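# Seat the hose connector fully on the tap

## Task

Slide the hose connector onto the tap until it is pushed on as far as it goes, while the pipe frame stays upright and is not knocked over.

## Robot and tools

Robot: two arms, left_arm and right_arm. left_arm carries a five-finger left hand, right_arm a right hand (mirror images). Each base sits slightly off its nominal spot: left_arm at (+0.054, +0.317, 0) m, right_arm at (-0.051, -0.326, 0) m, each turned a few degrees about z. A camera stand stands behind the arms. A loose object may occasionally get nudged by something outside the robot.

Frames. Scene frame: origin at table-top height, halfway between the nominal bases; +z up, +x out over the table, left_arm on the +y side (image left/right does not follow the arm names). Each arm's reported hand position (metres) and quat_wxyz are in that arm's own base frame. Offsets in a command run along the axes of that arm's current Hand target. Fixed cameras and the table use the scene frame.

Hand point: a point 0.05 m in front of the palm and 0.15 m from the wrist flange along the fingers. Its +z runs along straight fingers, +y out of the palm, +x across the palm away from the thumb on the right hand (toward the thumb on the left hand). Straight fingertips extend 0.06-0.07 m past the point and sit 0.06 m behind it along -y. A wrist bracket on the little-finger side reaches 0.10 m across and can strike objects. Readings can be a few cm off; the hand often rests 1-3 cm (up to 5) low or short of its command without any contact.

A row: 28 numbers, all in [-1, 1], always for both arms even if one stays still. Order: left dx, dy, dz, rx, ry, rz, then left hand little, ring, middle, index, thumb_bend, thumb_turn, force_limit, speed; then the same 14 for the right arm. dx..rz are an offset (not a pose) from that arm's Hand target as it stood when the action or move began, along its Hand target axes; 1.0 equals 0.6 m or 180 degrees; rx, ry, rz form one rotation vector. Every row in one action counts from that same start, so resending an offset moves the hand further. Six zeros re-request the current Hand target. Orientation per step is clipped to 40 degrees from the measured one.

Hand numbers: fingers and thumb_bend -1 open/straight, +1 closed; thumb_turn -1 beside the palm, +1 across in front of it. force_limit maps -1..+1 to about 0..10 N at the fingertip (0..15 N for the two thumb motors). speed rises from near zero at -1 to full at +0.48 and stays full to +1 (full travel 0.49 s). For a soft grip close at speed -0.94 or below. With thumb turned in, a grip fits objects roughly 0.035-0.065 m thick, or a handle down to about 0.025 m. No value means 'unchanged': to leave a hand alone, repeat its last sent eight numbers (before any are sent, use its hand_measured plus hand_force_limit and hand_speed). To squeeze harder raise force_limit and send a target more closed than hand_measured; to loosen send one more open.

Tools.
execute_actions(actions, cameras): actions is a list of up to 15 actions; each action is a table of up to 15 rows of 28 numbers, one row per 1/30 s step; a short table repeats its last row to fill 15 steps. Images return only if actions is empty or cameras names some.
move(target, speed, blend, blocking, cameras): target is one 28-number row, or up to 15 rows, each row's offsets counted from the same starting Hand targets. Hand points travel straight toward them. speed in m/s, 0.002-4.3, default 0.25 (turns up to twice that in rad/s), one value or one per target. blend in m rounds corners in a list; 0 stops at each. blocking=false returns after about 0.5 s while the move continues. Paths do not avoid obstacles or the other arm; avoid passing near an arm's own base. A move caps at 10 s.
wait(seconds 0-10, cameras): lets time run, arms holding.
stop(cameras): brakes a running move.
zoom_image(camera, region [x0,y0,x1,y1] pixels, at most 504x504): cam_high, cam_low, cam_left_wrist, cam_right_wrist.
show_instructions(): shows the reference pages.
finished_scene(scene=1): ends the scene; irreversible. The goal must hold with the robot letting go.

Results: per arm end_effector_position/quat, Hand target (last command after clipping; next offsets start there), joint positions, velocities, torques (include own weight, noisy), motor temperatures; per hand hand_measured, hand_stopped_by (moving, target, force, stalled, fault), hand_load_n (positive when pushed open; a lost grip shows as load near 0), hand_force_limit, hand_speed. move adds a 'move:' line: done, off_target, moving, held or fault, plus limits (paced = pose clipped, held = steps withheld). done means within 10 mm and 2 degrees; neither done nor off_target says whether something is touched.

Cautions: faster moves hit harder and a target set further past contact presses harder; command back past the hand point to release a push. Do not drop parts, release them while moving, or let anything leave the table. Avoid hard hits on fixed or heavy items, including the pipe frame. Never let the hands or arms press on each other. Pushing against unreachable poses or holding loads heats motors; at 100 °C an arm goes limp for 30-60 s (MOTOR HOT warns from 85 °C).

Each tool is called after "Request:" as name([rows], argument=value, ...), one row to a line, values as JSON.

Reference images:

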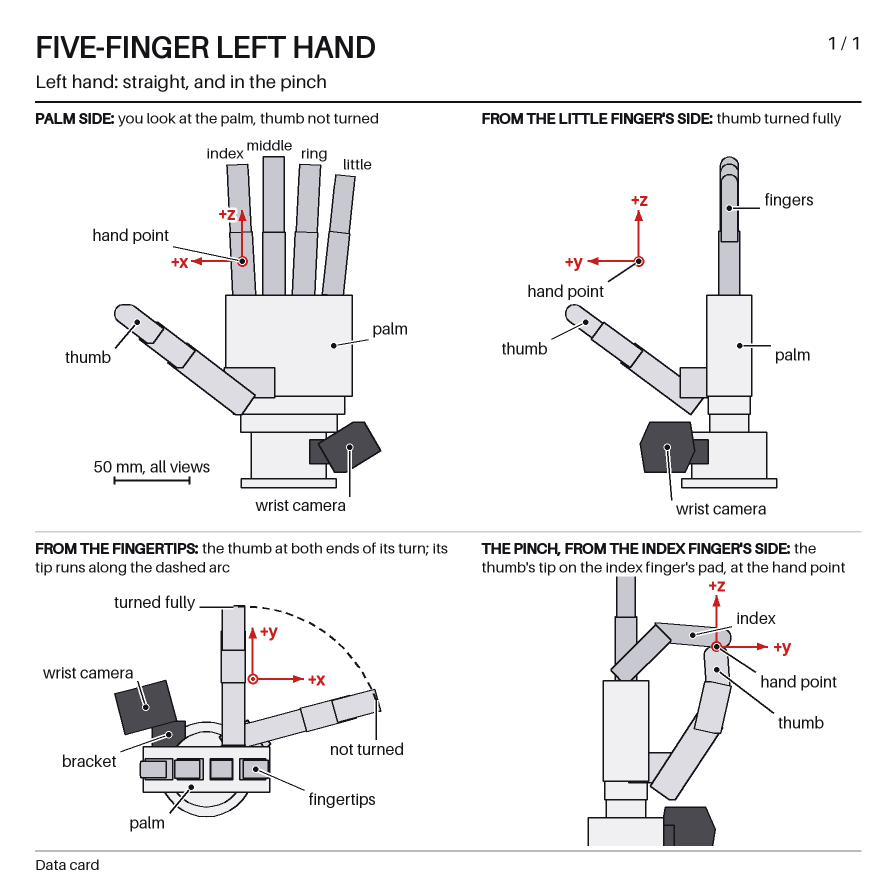

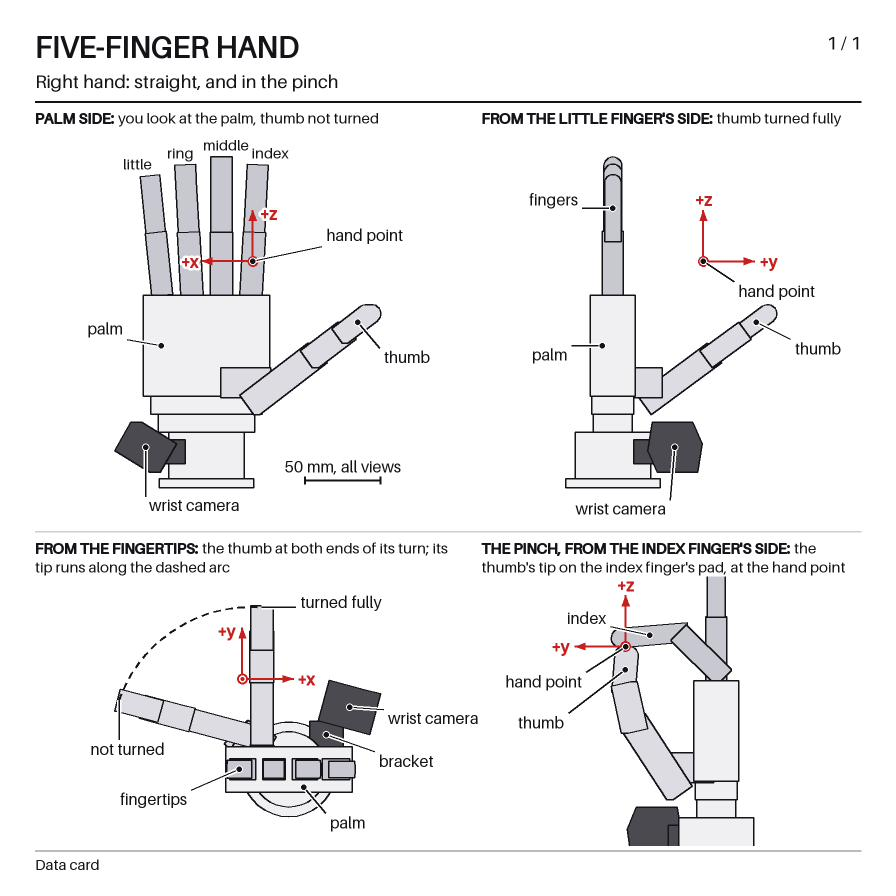

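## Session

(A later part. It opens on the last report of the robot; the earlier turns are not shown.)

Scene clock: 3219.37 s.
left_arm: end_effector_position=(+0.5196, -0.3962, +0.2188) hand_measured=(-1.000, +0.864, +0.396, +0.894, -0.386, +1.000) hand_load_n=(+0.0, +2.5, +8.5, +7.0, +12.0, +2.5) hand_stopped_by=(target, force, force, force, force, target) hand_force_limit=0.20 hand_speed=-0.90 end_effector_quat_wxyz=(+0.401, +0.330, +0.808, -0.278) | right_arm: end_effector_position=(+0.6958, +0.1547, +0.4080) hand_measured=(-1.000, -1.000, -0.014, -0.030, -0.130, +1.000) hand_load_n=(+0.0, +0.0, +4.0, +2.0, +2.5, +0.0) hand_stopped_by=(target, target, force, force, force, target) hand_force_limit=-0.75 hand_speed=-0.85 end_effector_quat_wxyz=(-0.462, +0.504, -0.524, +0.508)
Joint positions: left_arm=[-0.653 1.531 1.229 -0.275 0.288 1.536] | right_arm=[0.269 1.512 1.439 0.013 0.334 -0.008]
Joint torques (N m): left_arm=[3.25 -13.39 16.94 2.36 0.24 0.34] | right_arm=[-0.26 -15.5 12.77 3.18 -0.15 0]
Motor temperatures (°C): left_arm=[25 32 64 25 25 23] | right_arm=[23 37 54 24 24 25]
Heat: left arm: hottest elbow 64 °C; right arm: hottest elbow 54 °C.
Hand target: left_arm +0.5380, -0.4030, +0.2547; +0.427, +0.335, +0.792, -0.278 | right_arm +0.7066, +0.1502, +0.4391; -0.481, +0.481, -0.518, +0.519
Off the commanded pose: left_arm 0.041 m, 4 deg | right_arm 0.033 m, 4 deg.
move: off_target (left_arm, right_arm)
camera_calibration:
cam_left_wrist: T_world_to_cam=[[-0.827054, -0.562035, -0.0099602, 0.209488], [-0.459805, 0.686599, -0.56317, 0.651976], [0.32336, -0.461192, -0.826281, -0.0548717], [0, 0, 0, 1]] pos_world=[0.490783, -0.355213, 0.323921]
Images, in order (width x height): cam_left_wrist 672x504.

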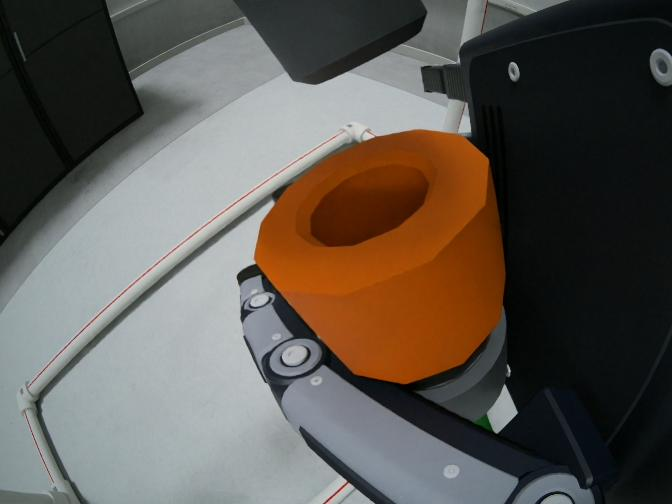

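Request:
move(target=[-0.015,-0.0093,-0.0185,0,0,0,-1,0.95,0.52,0.98,-0.2,1,0.2,-0.9,0,0,0,0,0,0,-1,-1,0.45,0.45,0.1,1,-0.75,-0.85], speed=0.05, cameras=["cam_left_wrist"])

Scene clock: 3264.73 s.
left_arm: end_effector_position=(+0.5166, -0.3939, +0.2255) hand_measured=(-1.000, +0.864, +0.396, +0.894, -0.386, +1.000) hand_load_n=(+0.0, +2.0, +8.5, +7.0, +12.0, +2.5) hand_stopped_by=(target, force, force, force, force, target) hand_force_limit=0.20 hand_speed=-0.90 end_effector_quat_wxyz=(+0.397, +0.330, +0.811, -0.277) | right_arm: end_effector_position=(+0.6958, +0.1547, +0.4080) hand_measured=(-1.000, -1.000, -0.014, -0.030, -0.130, +1.000) hand_load_n=(+0.0, +0.0, +4.5, +2.5, +3.0, +0.0) hand_stopped_by=(target, target, force, force, force, target) hand_force_limit=-0.75 hand_speed=-0.85 end_effector_quat_wxyz=(-0.462, +0.504, -0.524, +0.508)
Joint positions: left_arm=[-0.653 1.52 1.24 -0.309 0.288 1.536] | right_arm=[0.269 1.512 1.439 0.013 0.334 -0.008]
Joint torques (N m): left_arm=[3.19 -14.27 16.91 2.3 0.09 0.32] | right_arm=[-0.26 -15.5 12.78 3.15 -0.15 0]
Motor temperatures (°C): left_arm=[25 33 63 25 25 23] | right_arm=[23 37 55 24 24 25]
Heat: left arm: hottest elbow 63 °C; right arm: hottest elbow 55 °C.
Hand target: left_arm +0.5319, -0.4011, +0.2689; +0.427, +0.335, +0.792, -0.278 | right_arm +0.7066, +0.1502, +0.4391; -0.481, +0.481, -0.518, +0.519
Off the commanded pose: left_arm 0.046 m, 4 deg | right_arm 0.033 m, 4 deg.
move: off_target (left_arm, right_arm)
camera_calibration:
cam_left_wrist: T_world_to_cam=[[-0.827132, -0.561969, -0.006565, 0.207638], [-0.464551, 0.690229, -0.554776, 0.654682], [0.316298, -0.455823, -0.831974, -0.0402086], [0, 0, 0, 1]] pos_world=[0.488595, -0.353523, 0.331112]
Images, in order (width x height): cam_left_wrist 672x504.

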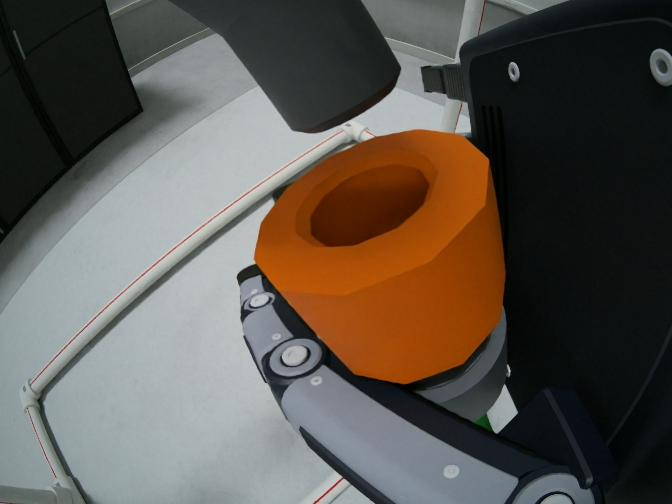

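Request:
move(target=[-0.0198,0.0067,-0.003,0,0,0,-1,0.95,0.52,0.98,-0.2,1,0.2,-0.9,0,0,0,0,0,0,-1,-1,0.45,0.45,0.1,1,-0.75,-0.85], speed=0.05, cameras=["cam_left_wrist"])

Scene clock: 3300.90 s.
left_arm: end_effector_position=(+0.5204, -0.3953, +0.2385) hand_measured=(-1.000, +0.864, +0.396, +0.894, -0.386, +1.000) hand_load_n=(+0.0, +2.0, +8.5, +7.0, +12.0, +3.0) hand_stopped_by=(target, force, force, force, force, target) hand_force_limit=0.20 hand_speed=-0.90 end_effector_quat_wxyz=(+0.398, +0.330, +0.810, -0.278) | right_arm: end_effector_position=(+0.6958, +0.1547, +0.4080) hand_measured=(-1.000, -1.000, -0.014, -0.030, -0.130, +1.000) hand_load_n=(+0.0, +0.0, +4.0, +2.0, +3.0, +0.0) hand_stopped_by=(target, target, force, force, force, target) hand_force_limit=-0.75 hand_speed=-0.85 end_effector_quat_wxyz=(-0.462, +0.504, -0.524, +0.508)
Joint positions: left_arm=[-0.65 1.52 1.274 -0.34 0.292 1.536] | right_arm=[0.269 1.512 1.439 0.013 0.334 -0.008]
Joint torques (N m): left_arm=[3.43 -13.68 17.35 2.41 0.23 0.36] | right_arm=[-0.15 -15.56 12.81 3.14 -0.14 0]
Motor temperatures (°C): left_arm=[25 32 64 25 25 23] | right_arm=[23 37 55 24 24 25]
Heat: left arm: hottest elbow 64 °C; right arm: hottest elbow 55 °C.
Hand target: left_arm +0.5391, -0.4007, +0.2792; +0.427, +0.335, +0.792, -0.278 | right_arm +0.7066, +0.1502, +0.4391; -0.481, +0.481, -0.518, +0.519
Off the commanded pose: left_arm 0.045 m, 4 deg | right_arm 0.033 m, 4 deg.
move: off_target (left_arm, right_arm)
camera_calibration:
cam_left_wrist: T_world_to_cam=[[-0.82737, -0.561633, -0.00522675, 0.209941], [-0.463854, 0.688516, -0.557481, 0.664182], [0.316698, -0.458819, -0.830173, -0.0331897], [0, 0, 0, 1]] pos_world=[0.492294, -0.354618, 0.343813]
Images, in order (width x height): cam_left_wrist 672x504.

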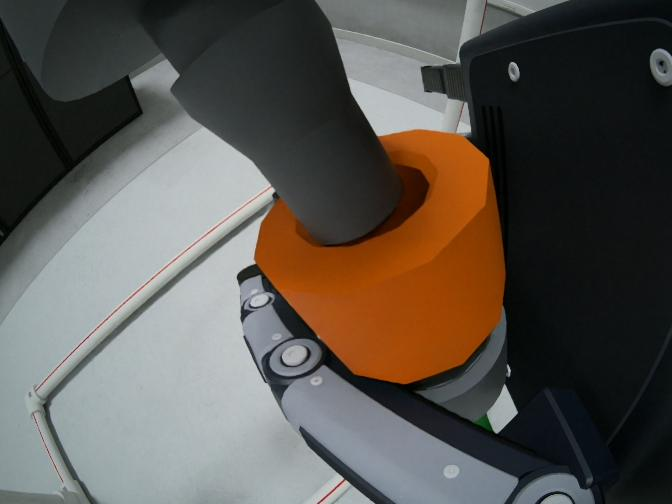

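Request:
zoom_image(camera="cam_left_wrist", region=[240, 110, 510, 310])

Scaled by 1.867 from the camera's 672x504 image, which has a finer 960x720 frame.

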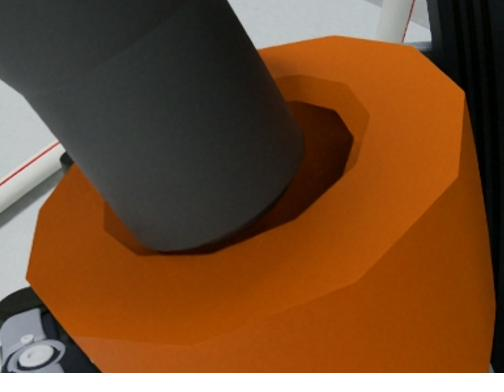

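Request:
move(target=[-0.0197,0.0147,-0.0023,0,0,0,-1,0.95,0.52,0.98,-0.2,1,0.2,-0.9,0,0,0,0,0,0,-1,-1,0.45,0.45,0.1,1,-0.75,-0.85], speed=0.04, cameras=["cam_left_wrist"])

Request:
zoom_image(camera="cam_left_wrist", region=[240, 110, 510, 310])

Scene clock: 3329.30 s.
left_arm: end_effector_position=(+0.5301, -0.3915, +0.2571) hand_measured=(-1.000, +0.864, +0.396, +0.894, -0.386, +1.000) hand_load_n=(+0.0, +2.0, +8.0, +7.0, +12.0, +2.5) hand_stopped_by=(target, force, force, force, force, target) hand_force_limit=0.20 hand_speed=-0.90 end_effector_quat_wxyz=(+0.401, +0.328, +0.808, -0.280) | right_arm: end_effector_position=(+0.6958, +0.1547, +0.4080) hand_measured=(-1.000, -1.000, -0.014, -0.030, -0.130, +1.000) hand_load_n=(+0.0, +0.0, +4.0, +2.0, +2.5, +0.0) hand_stopped_by=(target, target, force, force, force, target) hand_force_limit=-0.75 hand_speed=-0.85 end_effector_quat_wxyz=(-0.462, +0.504, -0.524, +0.508)
Joint positions: left_arm=[-0.632 1.52 1.318 -0.376 0.309 1.542] | right_arm=[0.269 1.512 1.439 0.013 0.334 -0.008]
Joint torques (N m): left_arm=[3.31 -12.57 17.35 2.66 0.18 0.38] | right_arm=[-0.32 -15.5 12.75 3.17 -0.16 0]
Motor temperatures (°C): left_arm=[25 32 64 25 25 23] | right_arm=[23 37 55 24 24 25]
Heat: left arm: hottest elbow 64 °C; right arm: hottest elbow 55 °C.
Hand target: left_arm +0.5499, -0.3979, +0.2888; +0.427, +0.335, +0.792, -0.278 | right_arm +0.7066, +0.1501, +0.4391; -0.481, +0.481, -0.518, +0.519
Off the commanded pose: left_arm 0.038 m, 4 deg | right_arm 0.033 m, 4 deg.
move: off_target (left_arm, right_arm)
camera_calibration:
cam_left_wrist: T_world_to_cam=[[-0.82657, -0.562816, -0.00454273, 0.219199], [-0.461728, 0.682679, -0.566354, 0.675281], [0.321854, -0.466034, -0.82415, -0.0261186], [0, 0, 0, 1]] pos_world=[0.501386, -0.349804, 0.361919]
Images, in order (width x height): cam_left_wrist 672x504.

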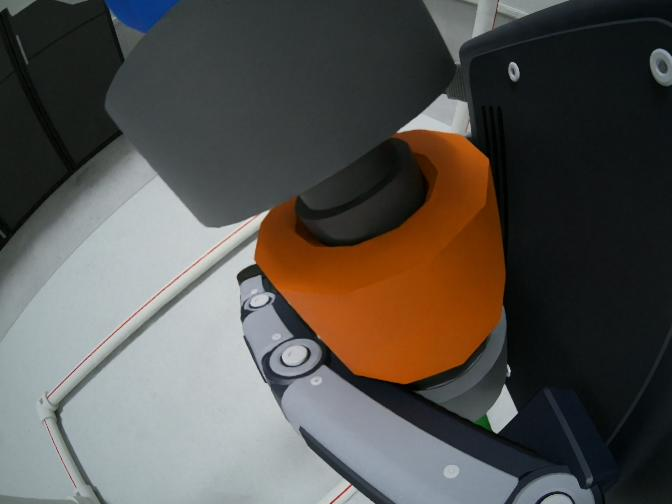

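Scaled by 1.867 from the camera's 672x504 image, which has a finer 960x720 frame.

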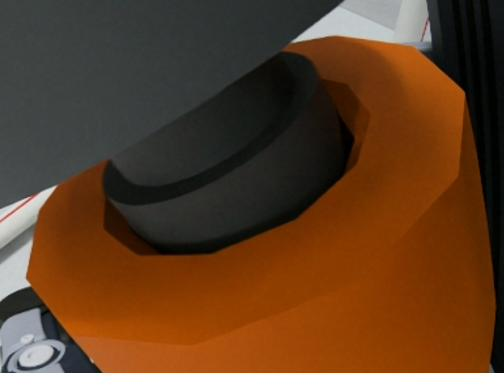

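Request:
move(target=[-0.0188,0.0057,-0.0038,0,0,0,-1,0.95,0.52,0.98,-0.2,1,0.2,-0.9,0,0,0,0,0,0,-1,-1,0.45,0.45,0.1,1,-0.75,-0.85], speed=0.03, cameras=["all"])

Request:
zoom_image(camera="cam_left_wrist", region=[240, 110, 510, 310])

Scene clock: 3360.63 s.
left_arm: end_effector_position=(+0.5294, -0.3899, +0.2576) hand_measured=(-1.000, +0.864, +0.396, +0.894, -0.386, +1.000) hand_load_n=(+0.0, +2.0, +8.5, +7.0, +12.0, +2.5) hand_stopped_by=(target, force, force, force, force, target) hand_force_limit=0.20 hand_speed=-0.90 end_effector_quat_wxyz=(+0.393, +0.328, +0.812, -0.280) | right_arm: end_effector_position=(+0.6958, +0.1547, +0.4080) hand_measured=(-1.000, -1.000, -0.014, -0.030, -0.130, +1.000) hand_load_n=(+0.0, +0.0, +4.0, +2.0, +2.5, +0.0) hand_stopped_by=(target, target, force, force, force, target) hand_force_limit=-0.75 hand_speed=-0.85 end_effector_quat_wxyz=(-0.462, +0.504, -0.524, +0.508)
Joint positions: left_arm=[-0.628 1.522 1.333 -0.407 0.315 1.543] | right_arm=[0.269 1.512 1.439 0.013 0.334 -0.008]
Joint torques (N m): left_arm=[3.72 -12.45 18.89 2.62 0.19 0.43] | right_arm=[-0.32 -15.62 12.78 3.14 -0.15 0]
Motor temperatures (°C): left_arm=[25 32 64 25 25 23] | right_arm=[23 37 55 24 24 25]
Heat: left arm: hottest elbow 64 °C; right arm: hottest elbow 55 °C.
Hand target: left_arm +0.5560, -0.3974, +0.2988; +0.427, +0.335, +0.792, -0.278 | right_arm +0.7066, +0.1501, +0.4391; -0.481, +0.481, -0.518, +0.519
Off the commanded pose: left_arm 0.050 m, 5 deg | right_arm 0.033 m, 4 deg.
move: off_target (left_arm, right_arm)
camera_calibration:
cam_left_wrist: T_world_to_cam=[[-0.827753, -0.561077, 0.00414004, 0.218567], [-0.469511, 0.688588, -0.552636, 0.677106], [0.307221, -0.45939, -0.833412, -0.0119822], [0, 0, 0, 1]] pos_world=[0.502509, -0.349118, 0.363302]
cam_right_wrist: T_world_to_cam=[[-0.0992417, -0.291962, -0.951267, 0.497998], [-0.56198, 0.805373, -0.188555, 0.329316], [0.821176, 0.515881, -0.244003, -0.441337], [0, 0, 0, 1]] pos_world=[0.596907, 0.107851, 0.428136]

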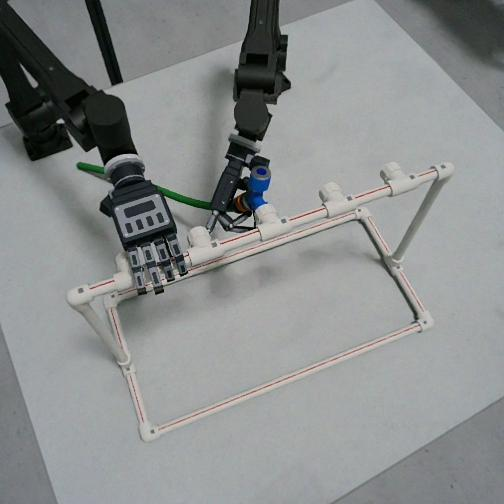

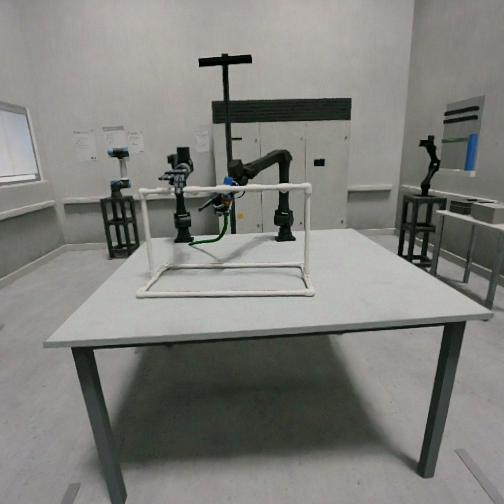

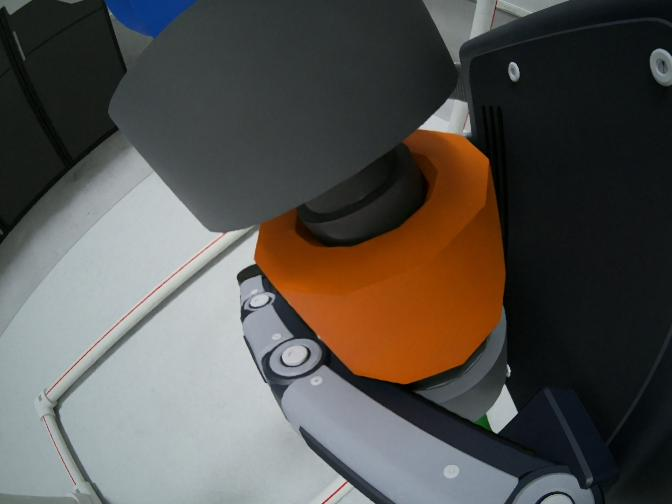

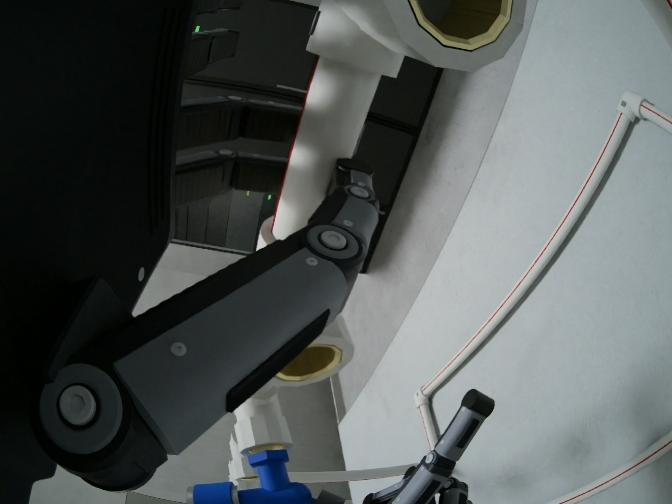

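Scaled by 1.867 from the camera's 672x504 image, which has a finer 960x720 frame.

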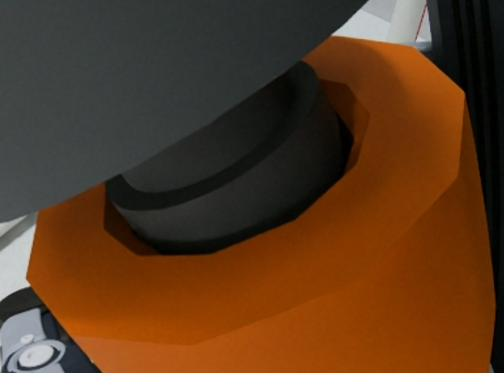

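Request:
move(target=[-0.0313,0.0095,-0.0063,0,0,0,-1,0.95,0.52,0.98,-0.2,1,0.2,-0.9,0,0,0,0,0,0,-1,-1,0.45,0.45,0.1,1,-0.75,-0.85], speed=0.04, cameras=["cam_left_wrist","cam_high"])

Request:
zoom_image(camera="cam_left_wrist", region=[240, 110, 510, 310])

Scene clock: 3405.67 s.
left_arm: end_effector_position=(+0.5298, -0.3882, +0.2576) hand_measured=(-1.000, +0.864, +0.396, +0.894, -0.386, +1.000) hand_load_n=(-0.5, +1.5, +8.5, +7.5, +12.0, +3.0) hand_stopped_by=(target, force, force, force, force, target) hand_force_limit=0.20 hand_speed=-0.90 end_effector_quat_wxyz=(+0.375, +0.328, +0.821, -0.280) | right_arm: end_effector_position=(+0.6966, +0.1550, +0.4078) hand_measured=(-1.000, -1.000, -0.014, -0.030, -0.130, +1.000) hand_load_n=(+0.0, +0.0, +4.5, +3.5, +2.0, +0.5) hand_stopped_by=(target, target, force, force, force, target) hand_force_limit=-0.75 hand_speed=-0.85 end_effector_quat_wxyz=(-0.463, +0.503, -0.524, +0.508)
Joint positions: left_arm=[-0.622 1.535 1.369 -0.469 0.326 1.543] | right_arm=[0.269 1.514 1.439 0.017 0.334 -0.008]
Joint torques (N m): left_arm=[4.13 -12.98 20.62 3.19 0.08 0.49] | right_arm=[-0.32 -15.74 12.82 3 -0.15 -0.01]
Motor temperatures (°C): left_arm=[25 33 69 25 25 23] | right_arm=[23 37 55 24 24 25]
Heat: left arm: hottest elbow 69 °C; right arm: hottest elbow 55 °C.
Hand target: left_arm +0.5664, -0.3964, +0.3161; +0.427, +0.335, +0.792, -0.278 | right_arm +0.7066, +0.1502, +0.4390; -0.481, +0.481, -0.518, +0.519
Off the commanded pose: left_arm 0.069 m, 7 deg | right_arm 0.033 m, 4 deg.
move: off_target (left_arm, right_arm)
camera_calibration:
cam_left_wrist: T_world_to_cam=[[-0.82924, -0.558386, 0.0237956, 0.216586], [-0.486013, 0.699429, -0.524014, 0.681635], [0.275959, -0.446098, -0.851377, 0.0149555], [0, 0, 0, 1]] pos_world=[0.506758, -0.349145, 0.364765]
Images, in order (width x height): cam_high 504x504, cam_left_wrist 672x504.

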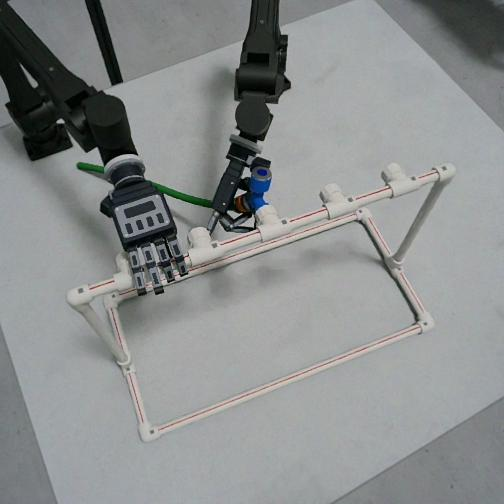

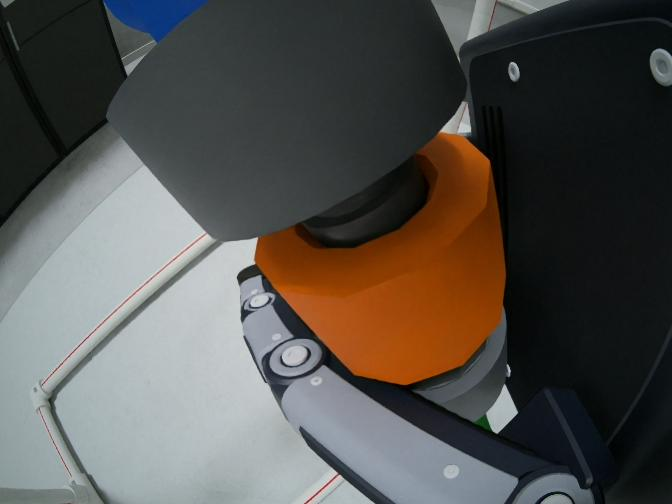

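Scaled by 1.867 from the camera's 672x504 image, which has a finer 960x720 frame.

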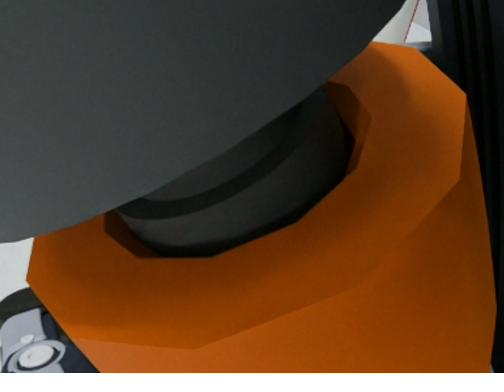

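Request:
move(target=[-0.0133,0.0053,0.012,0,-0.0425,0.0136,-1,0.95,0.52,0.98,-0.2,1,0.2,-0.9,0,0,0,0,0,0,-1,-1,0.45,0.45,0.1,1,-0.75,-0.85], speed=0.05, cameras=["cam_left_wrist","cam_high"])

Request:
zoom_image(camera="cam_left_wrist", region=[240, 110, 510, 310])

Scene clock: 3452.37 s.
left_arm: end_effector_position=(+0.5465, -0.3999, +0.2617) hand_measured=(-1.000, +0.864, +0.396, +0.894, -0.386, +1.000) hand_load_n=(+0.0, +5.0, +8.5, +7.0, +12.0, +2.0) hand_stopped_by=(target, force, force, force, force, target) hand_force_limit=0.20 hand_speed=-0.90 end_effector_quat_wxyz=(+0.416, +0.325, +0.797, -0.293) | right_arm: end_effector_position=(+0.6994, +0.1462, +0.4077) hand_measured=(-1.000, -1.000, -0.014, -0.030, -0.130, +1.000) hand_load_n=(+0.0, +0.0, +2.0, +7.5, +2.5, +2.5) hand_stopped_by=(target, target, force, force, force, target) hand_force_limit=-0.75 hand_speed=-0.85 end_effector_quat_wxyz=(-0.460, +0.499, -0.527, +0.512)
Joint positions: left_arm=[-0.62 1.551 1.342 -0.327 0.331 1.534] | right_arm=[0.256 1.516 1.439 0.022 0.336 -0.008]
Joint torques (N m): left_arm=[4.13 -15.79 14.83 6.58 -0.07 0.56] | right_arm=[0.56 -15.85 12.81 2.8 -0.24 0.01]
Motor temperatures (°C): left_arm=[25 33 74 25 25 23] | right_arm=[23 36 55 24 24 25]
Heat: left arm: hottest elbow 74 °C; right arm: hottest elbow 55 °C.
Hand target: left_arm +0.5755, -0.4022, +0.3190; +0.485, +0.333, +0.755, -0.291 | right_arm +0.7066, +0.1503, +0.4392; -0.481, +0.481, -0.518, +0.519
Off the commanded pose: left_arm 0.064 m, 9 deg | right_arm 0.032 m, 3 deg.
move: off_target (left_arm, right_arm)
camera_calibration:
cam_left_wrist: T_world_to_cam=[[-0.828519, -0.559959, -0.00156889, 0.229434], [-0.446472, 0.662289, -0.601694, 0.684064], [0.337963, -0.497814, -0.798725, -0.0596175], [0, 0, 0, 1]] pos_world=[0.515655, -0.354253, 0.364339]
Images, in order (width x height): cam_high 504x504, cam_left_wrist 672x504.

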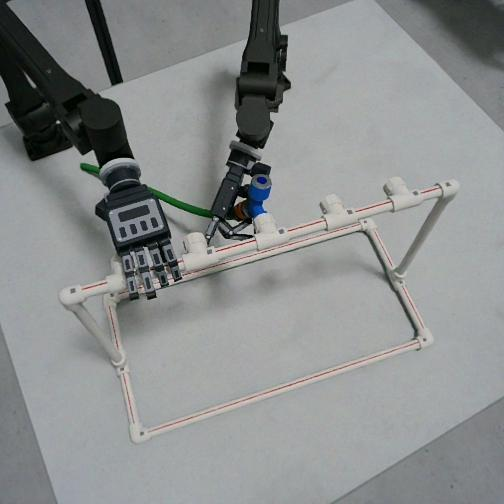

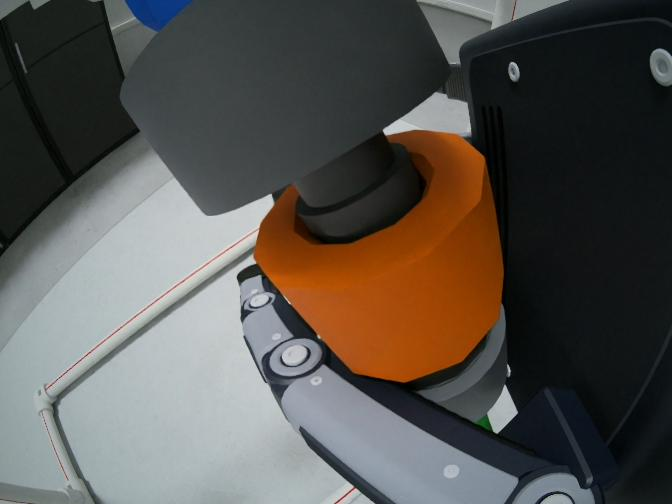

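Scaled by 1.867 from the camera's 672x504 image, which has a finer 960x720 frame.

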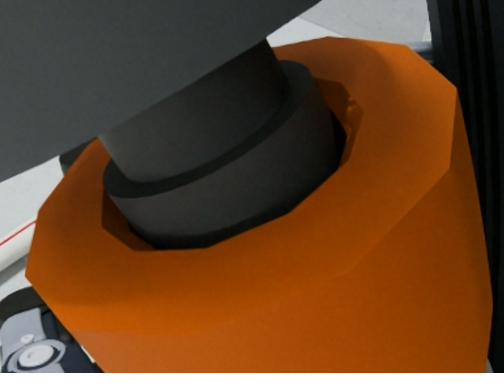

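Request:
move(target=[0.0452,-0.0097,0.0122,0,0,0,-1,0.95,0.52,0.98,-0.2,1,0.2,-0.9,0,0,0,0,0,0,-1,-1,0.45,0.45,0.1,1,-0.75,-0.85], speed=0.06, cameras=["all"])

Scene clock: 3742.50 s.
left_arm: end_effector_position=(+0.5524, -0.4029, +0.2610) hand_measured=(-1.000, +0.864, +0.396, +0.894, -0.386, +1.000) hand_load_n=(+0.0, +6.0, +8.5, +6.0, +12.0, +1.5) hand_stopped_by=(target, force, force, force, force, target) hand_force_limit=0.20 hand_speed=-0.90 end_effector_quat_wxyz=(+0.442, +0.323, +0.782, -0.297) | right_arm: end_effector_position=(+0.7004, +0.1446, +0.4075) hand_measured=(-1.000, -1.000, -0.014, -0.030, -0.130, +1.000) hand_load_n=(+0.0, -0.5, +2.0, +9.0, +3.0, +2.5) hand_stopped_by=(target, target, force, force, force, target) hand_force_limit=-0.75 hand_speed=-0.85 end_effector_quat_wxyz=(+0.460, -0.497, +0.527, -0.513)
Joint positions: left_arm=[-0.62 1.551 1.304 -0.228 0.325 1.534] | right_arm=[0.254 1.518 1.439 0.025 0.337 -0.008]
Joint torques (N m): left_arm=[2.96 -14.97 12.49 5.63 -0.32 0.5] | right_arm=[0.67 -16.21 12.86 2.65 -0.28 0.01]
Motor temperatures (°C): left_arm=[25 36 67 27 25 24] | right_arm=[23 36 55 24 24 25]
Heat: left arm: hottest elbow 67 °C; right arm: hottest elbow 55 °C.
Hand target: left_arm +0.5666, -0.4053, +0.2919; +0.485, +0.333, +0.755, -0.291 | right_arm +0.7066, +0.1502, +0.4392; +0.481, -0.481, +0.518, -0.519
Off the commanded pose: left_arm 0.034 m, 6 deg | right_arm 0.033 m, 3 deg.
move: off_target (left_arm, right_arm)
camera_calibration:
cam_left_wrist: T_world_to_cam=[[-0.825226, -0.564255, -0.0248833, 0.235269], [-0.418013, 0.639787, -0.644932, 0.67472], [0.379826, -0.521813, -0.763835, -0.105546], [0, 0, 0, 1]] pos_world=[0.51628, -0.354001, 0.360383]
cam_right_wrist: T_world_to_cam=[[-0.0979224, -0.28872, -0.952393, 0.494163], [-0.546449, 0.815419, -0.191012, 0.328581], [0.831748, 0.501729, -0.237619, -0.447944], [0, 0, 0, 1]] pos_world=[0.600519, 0.0994904, 0.42696]

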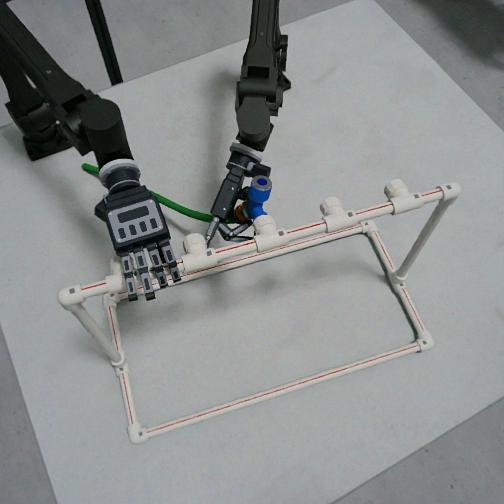

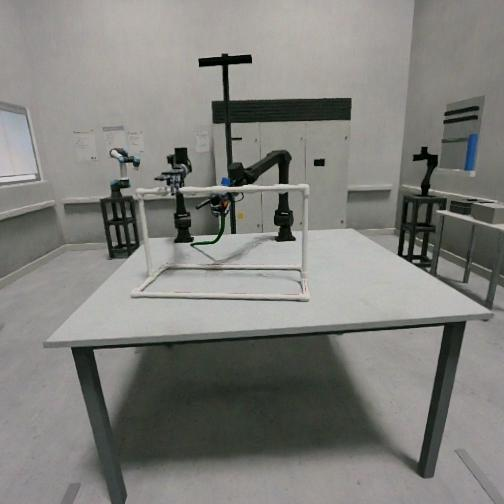

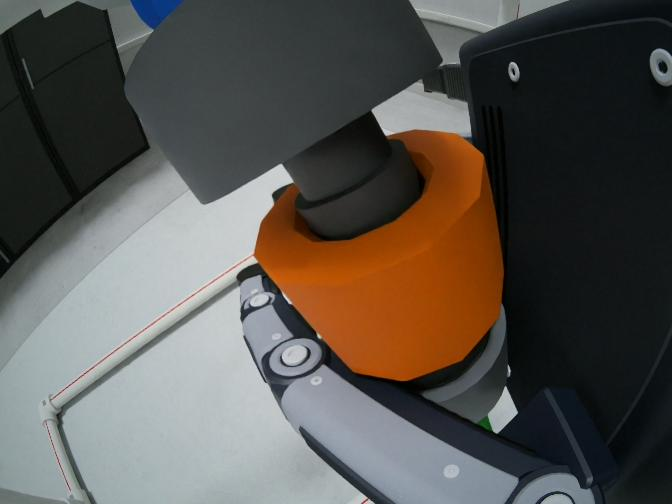

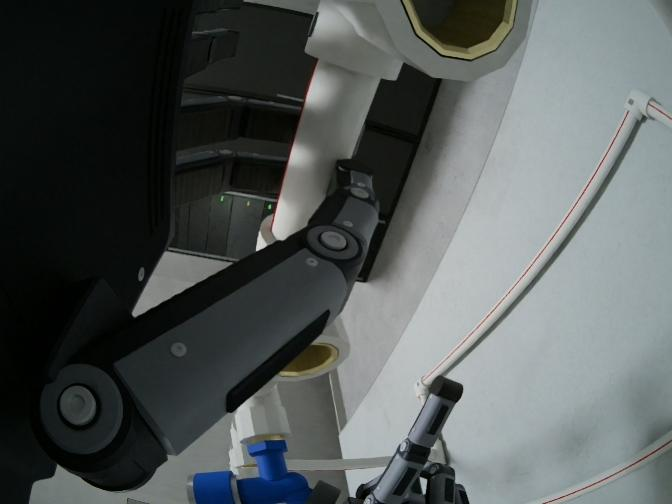

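Request:
move(target=[0.0178,-0.0125,-0.0158,0,0.0213,-0.0068,-1,0.95,0.52,0.98,-0.2,1,0.2,-0.9,0,0,0,0,0,0,-1,-1,0.45,0.45,0.1,1,-0.75,-0.85], speed=0.06, cameras=["cam_left_wrist"])

Scene clock: 3762.90 s.
left_arm: end_effector_position=(+0.5509, -0.4004, +0.2595) hand_measured=(-1.000, +0.862, +0.396, +0.894, -0.386, +1.000) hand_load_n=(+0.0, +7.0, +8.5, +6.0, +12.0, +1.5) hand_stopped_by=(target, force, force, force, force, target) hand_force_limit=0.20 hand_speed=-0.90 end_effector_quat_wxyz=(+0.439, +0.324, +0.786, -0.291) | right_arm: end_effector_position=(+0.7004, +0.1447, +0.4076) hand_measured=(-1.000, -1.000, -0.014, -0.030, -0.130, +1.000) hand_load_n=(+0.0, +0.0, +0.5, +6.5, +4.0, +2.5) hand_stopped_by=(target, target, force, force, force, target) hand_force_limit=-0.75 hand_speed=-0.85 end_effector_quat_wxyz=(+0.460, -0.497, +0.527, -0.513)
Joint positions: left_arm=[-0.622 1.548 1.304 -0.244 0.315 1.539] | right_arm=[0.254 1.518 1.439 0.025 0.337 -0.007]
Joint torques (N m): left_arm=[2.49 -15.85 13.44 2.19 -0.14 0.44] | right_arm=[0.73 -15.97 12.81 2.66 -0.25 0]
Motor temperatures (°C): left_arm=[25 36 65 27 25 24] | right_arm=[23 37 55 24 24 25]
Heat: left arm: hottest elbow 65 °C; right arm: hottest elbow 55 °C.
Hand target: left_arm +0.5524, -0.4002, +0.2864; +0.456, +0.334, +0.774, -0.285 | right_arm +0.7066, +0.1502, +0.4392; +0.481, -0.481, +0.518, -0.519
Off the commanded pose: left_arm 0.027 m, 3 deg | right_arm 0.033 m, 3 deg.
move: off_target (left_arm, right_arm)
camera_calibration:
cam_left_wrist: T_world_to_cam=[[-0.822355, -0.568241, -0.0288908, 0.233156], [-0.424237, 0.646207, -0.634381, 0.674795], [0.37915, -0.50943, -0.772481, -0.0972612], [0, 0, 0, 1]] pos_world=[0.514887, -0.353116, 0.35968]
Images, in order (width x height): cam_left_wrist 672x504.

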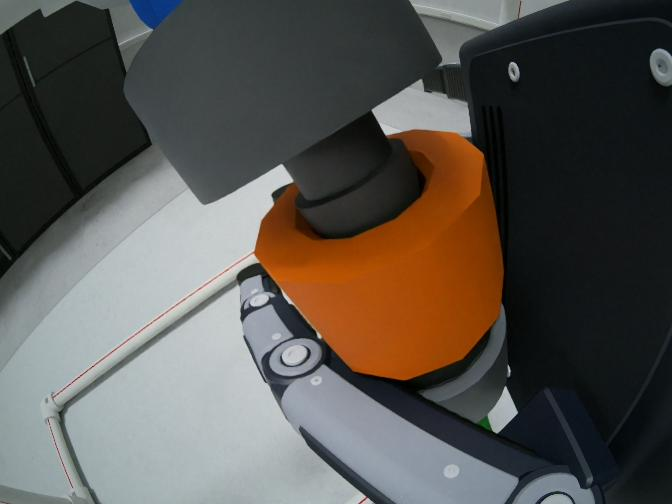

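Request:
move([
  [0,0,0,0,0,0,-1,0.95,0.52,0.98,-0.2,1,0.2,-0.9,0,0,0,0,0,0,-1,-1,-1,-1,-1,1,-0.5,-0.3],
  [0,0,0,0,0,0,-1,0.95,0.52,0.98,-0.2,1,0.2,-0.9,0,-0.19,0,0,0,0,-1,-1,-1,-1,-1,1,-0.5,-0.3],
], speed=0.1, cameras=["all"])

Scene clock: 3915.30 s.
left_arm: end_effector_position=(+0.5504, -0.3999, +0.2596) hand_measured=(-1.000, +0.862, +0.396, +0.894, -0.386, +1.000) hand_load_n=(+0.0, +6.5, +8.5, +6.0, +12.0, +1.5) hand_stopped_by=(target, force, force, force, force, target) hand_force_limit=0.20 hand_speed=-0.90 end_effector_quat_wxyz=(+0.438, +0.324, +0.787, -0.290) | right_arm: end_effector_position=(+0.7055, +0.1467, +0.5185) hand_measured=(-1.000, -1.000, -1.000, -1.000, -1.000, +1.000) hand_load_n=(+0.0, -0.5, +0.0, -0.5, +0.0, +0.0) hand_stopped_by=(target, target, target, target, target, target) hand_force_limit=-0.50 hand_speed=-0.30 end_effector_quat_wxyz=(+0.463, -0.496, +0.525, -0.513)
Joint positions: left_arm=[-0.622 1.546 1.304 -0.247 0.315 1.539] | right_arm=[0.254 1.55 1.763 -0.259 0.334 -0.007]
Joint torques (N m): left_arm=[2.49 -15.79 13.45 2.3 -0.12 0.41] | right_arm=[0.85 -16.03 14.13 1.91 -0.14 0]
Motor temperatures (°C): left_arm=[25 35 64 26 25 23] | right_arm=[23 37 56 24 24 25]
Heat: left arm: hottest elbow 64 °C; right arm: hottest elbow 56 °C.
Hand target: left_arm +0.5523, -0.4002, +0.2864; +0.456, +0.334, +0.774, -0.285 | right_arm +0.7065, +0.1503, +0.5530; +0.481, -0.481, +0.518, -0.519
Off the commanded pose: left_arm 0.027 m, 3 deg | right_arm 0.035 m, 3 deg.
move: off_target (left_arm, right_arm)
camera_calibration:
cam_left_wrist: T_world_to_cam=[[-0.822314, -0.568304, -0.0288166, 0.233016], [-0.425034, 0.647102, -0.632933, 0.674807], [0.378345, -0.508222, -0.77367, -0.0955741], [0, 0, 0, 1]] pos_world=[0.514588, -0.352819, 0.35988]
cam_right_wrist: T_world_to_cam=[[-0.0899845, -0.286729, -0.953776, 0.595747], [-0.547815, 0.814025, -0.193033, 0.353143], [0.831746, 0.505123, -0.230324, -0.431089], [0, 0, 0, 1]] pos_world=[0.605622, 0.101104, 0.537087]

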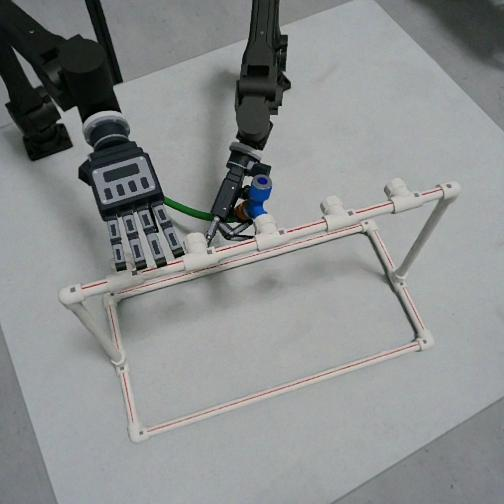

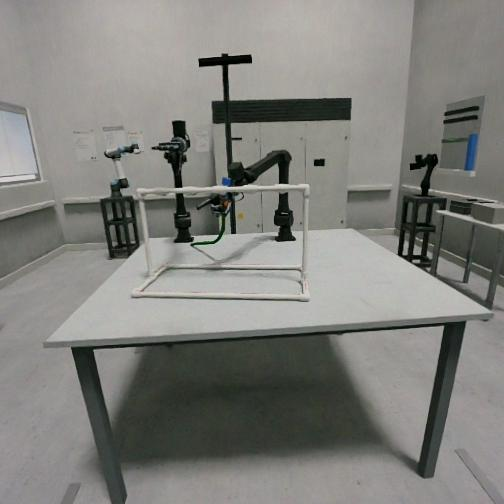

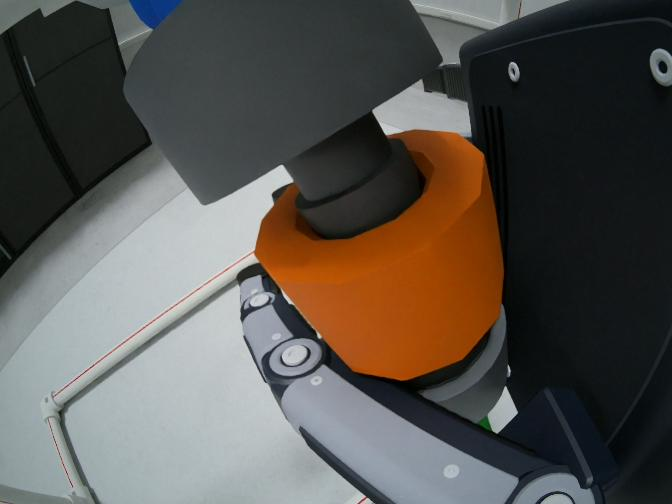

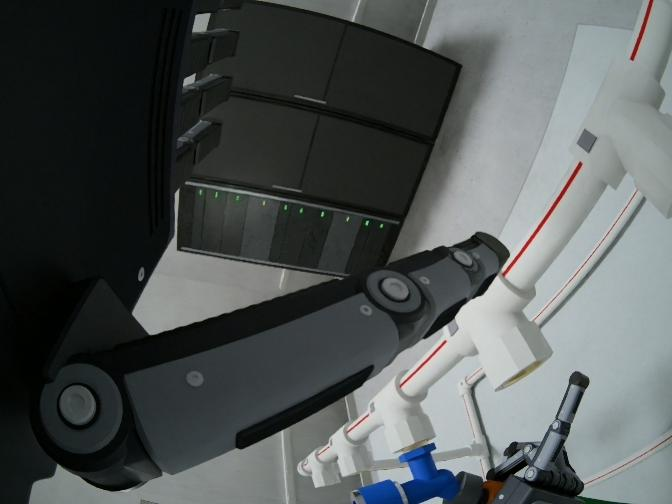

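Request:
zoom_image(camera="cam_high", region=[215, 160, 295, 240])

Request:
zoom_image(camera="cam_low", region=[200, 165, 250, 215])

Scaled by 6.300.

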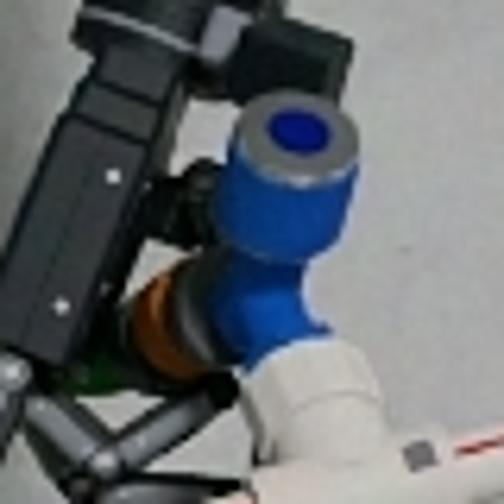

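Scaled by 10.080.

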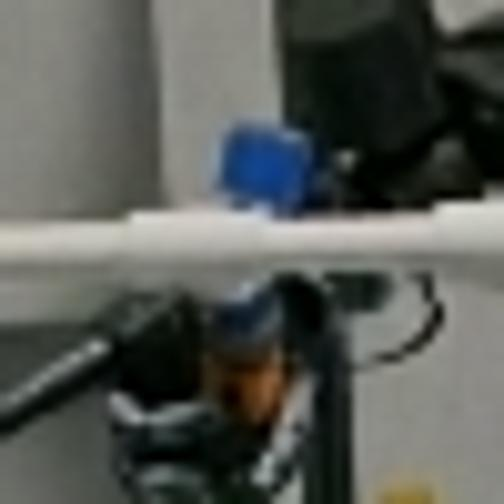

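Request:
move([
  [0,0,0,0,0,0,-1,0.95,0.52,0.98,-0.2,1,0.2,-0.9,0,0,0,0,0,0,-1,-1,-1,-1,-1,-1,-0.5,-0.3],
  [0,0,0,0,0,0,-1,0.95,0.52,0.98,-0.2,1,0.2,-0.9,-0.2747,0.016,-0.1319,-0.174,-0.1559,0.0113,-1,-1,-1,-1,-1,-1,-0.5,-0.3],
], speed=0.12, cameras=["all"])

Scene clock: 3954.20 s.
left_arm: end_effector_position=(+0.5504, -0.3999, +0.2596) hand_measured=(-1.000, +0.862, +0.396, +0.894, -0.386, +1.000) hand_load_n=(+0.0, +6.5, +8.5, +6.0, +12.0, +1.5) hand_stopped_by=(target, force, force, force, force, target) hand_force_limit=0.20 hand_speed=-0.90 end_effector_quat_wxyz=(+0.438, +0.324, +0.787, -0.290) | right_arm: end_effector_position=(+0.6443, +0.3135, +0.5259) hand_measured=(-1.000, -1.000, -1.000, -1.000, -1.000, -1.000) hand_load_n=(+0.0, +0.0, +0.0, +0.0, +0.0, +0.0) hand_stopped_by=(target, target, target, target, target, target) hand_force_limit=-0.50 hand_speed=-0.30 end_effector_quat_wxyz=(-0.442, +0.697, -0.519, +0.222)
Joint positions: left_arm=[-0.622 1.546 1.304 -0.247 0.315 1.539] | right_arm=[0.38 1.979 2.722 -1.282 -0.073 0.13]
Joint torques (N m): left_arm=[2.49 -15.79 13.44 2.3 -0.12 0.41] | right_arm=[1.2 -19.78 11.38 1.8 -0.22 0.09]
Motor temperatures (°C): left_arm=[25 36 64 26 25 23] | right_arm=[23 37 62 24 24 25]
Heat: left arm: hottest elbow 64 °C; right arm: hottest elbow 62 °C.
Hand target: left_arm +0.5523, -0.4002, +0.2864; +0.456, +0.334, +0.774, -0.285 | right_arm +0.6398, +0.3205, +0.5433; -0.454, +0.693, -0.515, +0.222
Off the commanded pose: left_arm 0.027 m, 3 deg | right_arm 0.019 m, 2 deg.
move: off_target (left_arm, right_arm)
camera_calibration:
cam_left_wrist: T_world_to_cam=[[-0.822314, -0.568304, -0.0288166, 0.233016], [-0.425034, 0.647102, -0.632933, 0.674807], [0.378345, -0.508222, -0.77367, -0.0955741], [0, 0, 0, 1]] pos_world=[0.514588, -0.352819, 0.35988]
cam_right_wrist: T_world_to_cam=[[-0.428635, -0.328554, -0.84162, 0.81745], [-0.849337, 0.464156, 0.251367, 0.255447], [0.308055, 0.822564, -0.478006, -0.0946386], [0, 0, 0, 1]] pos_world=[0.596502, 0.227856, 0.578534]

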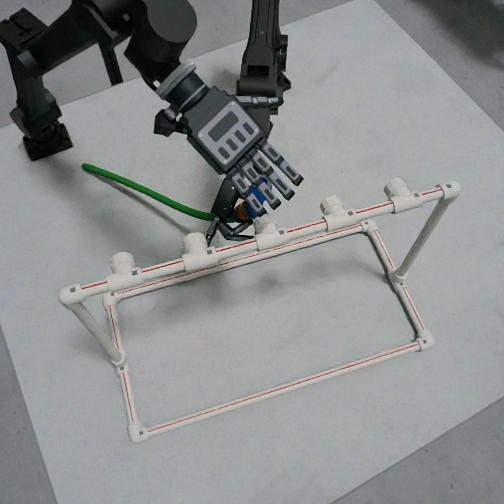

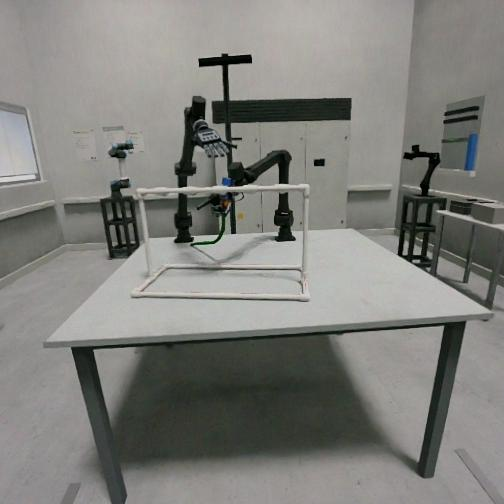

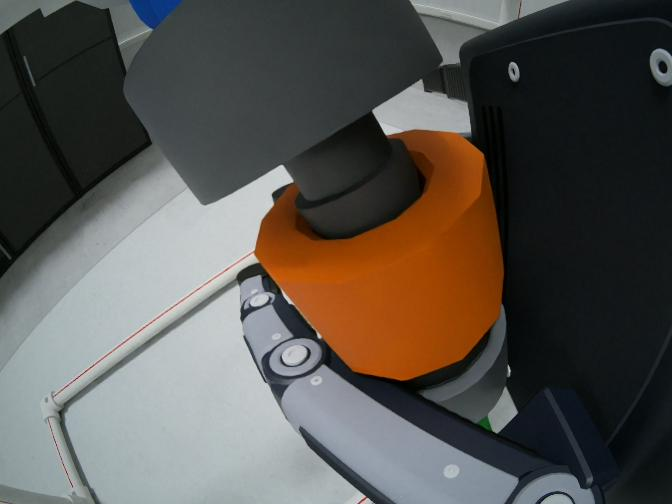

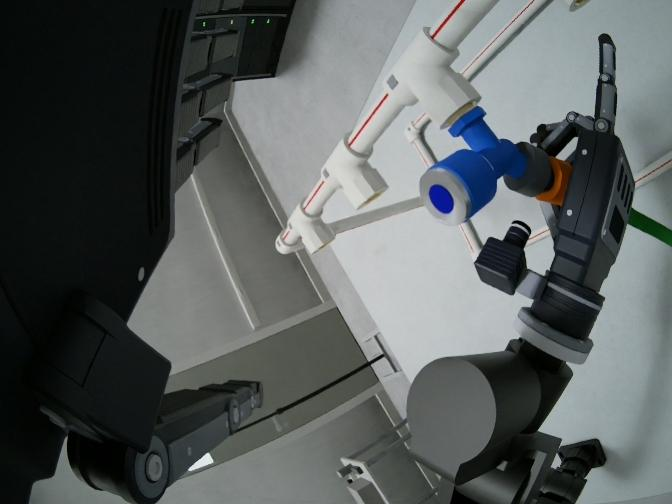

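Request:
zoom_image(camera="cam_right_wrist", region=[380, 80, 640, 280])

Scaled by 1.938 from the camera's 672x504 image, which has a finer 960x720 frame.

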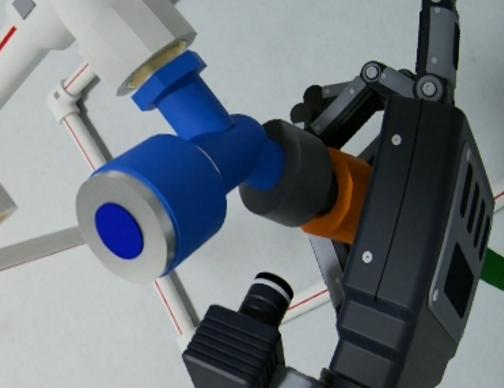

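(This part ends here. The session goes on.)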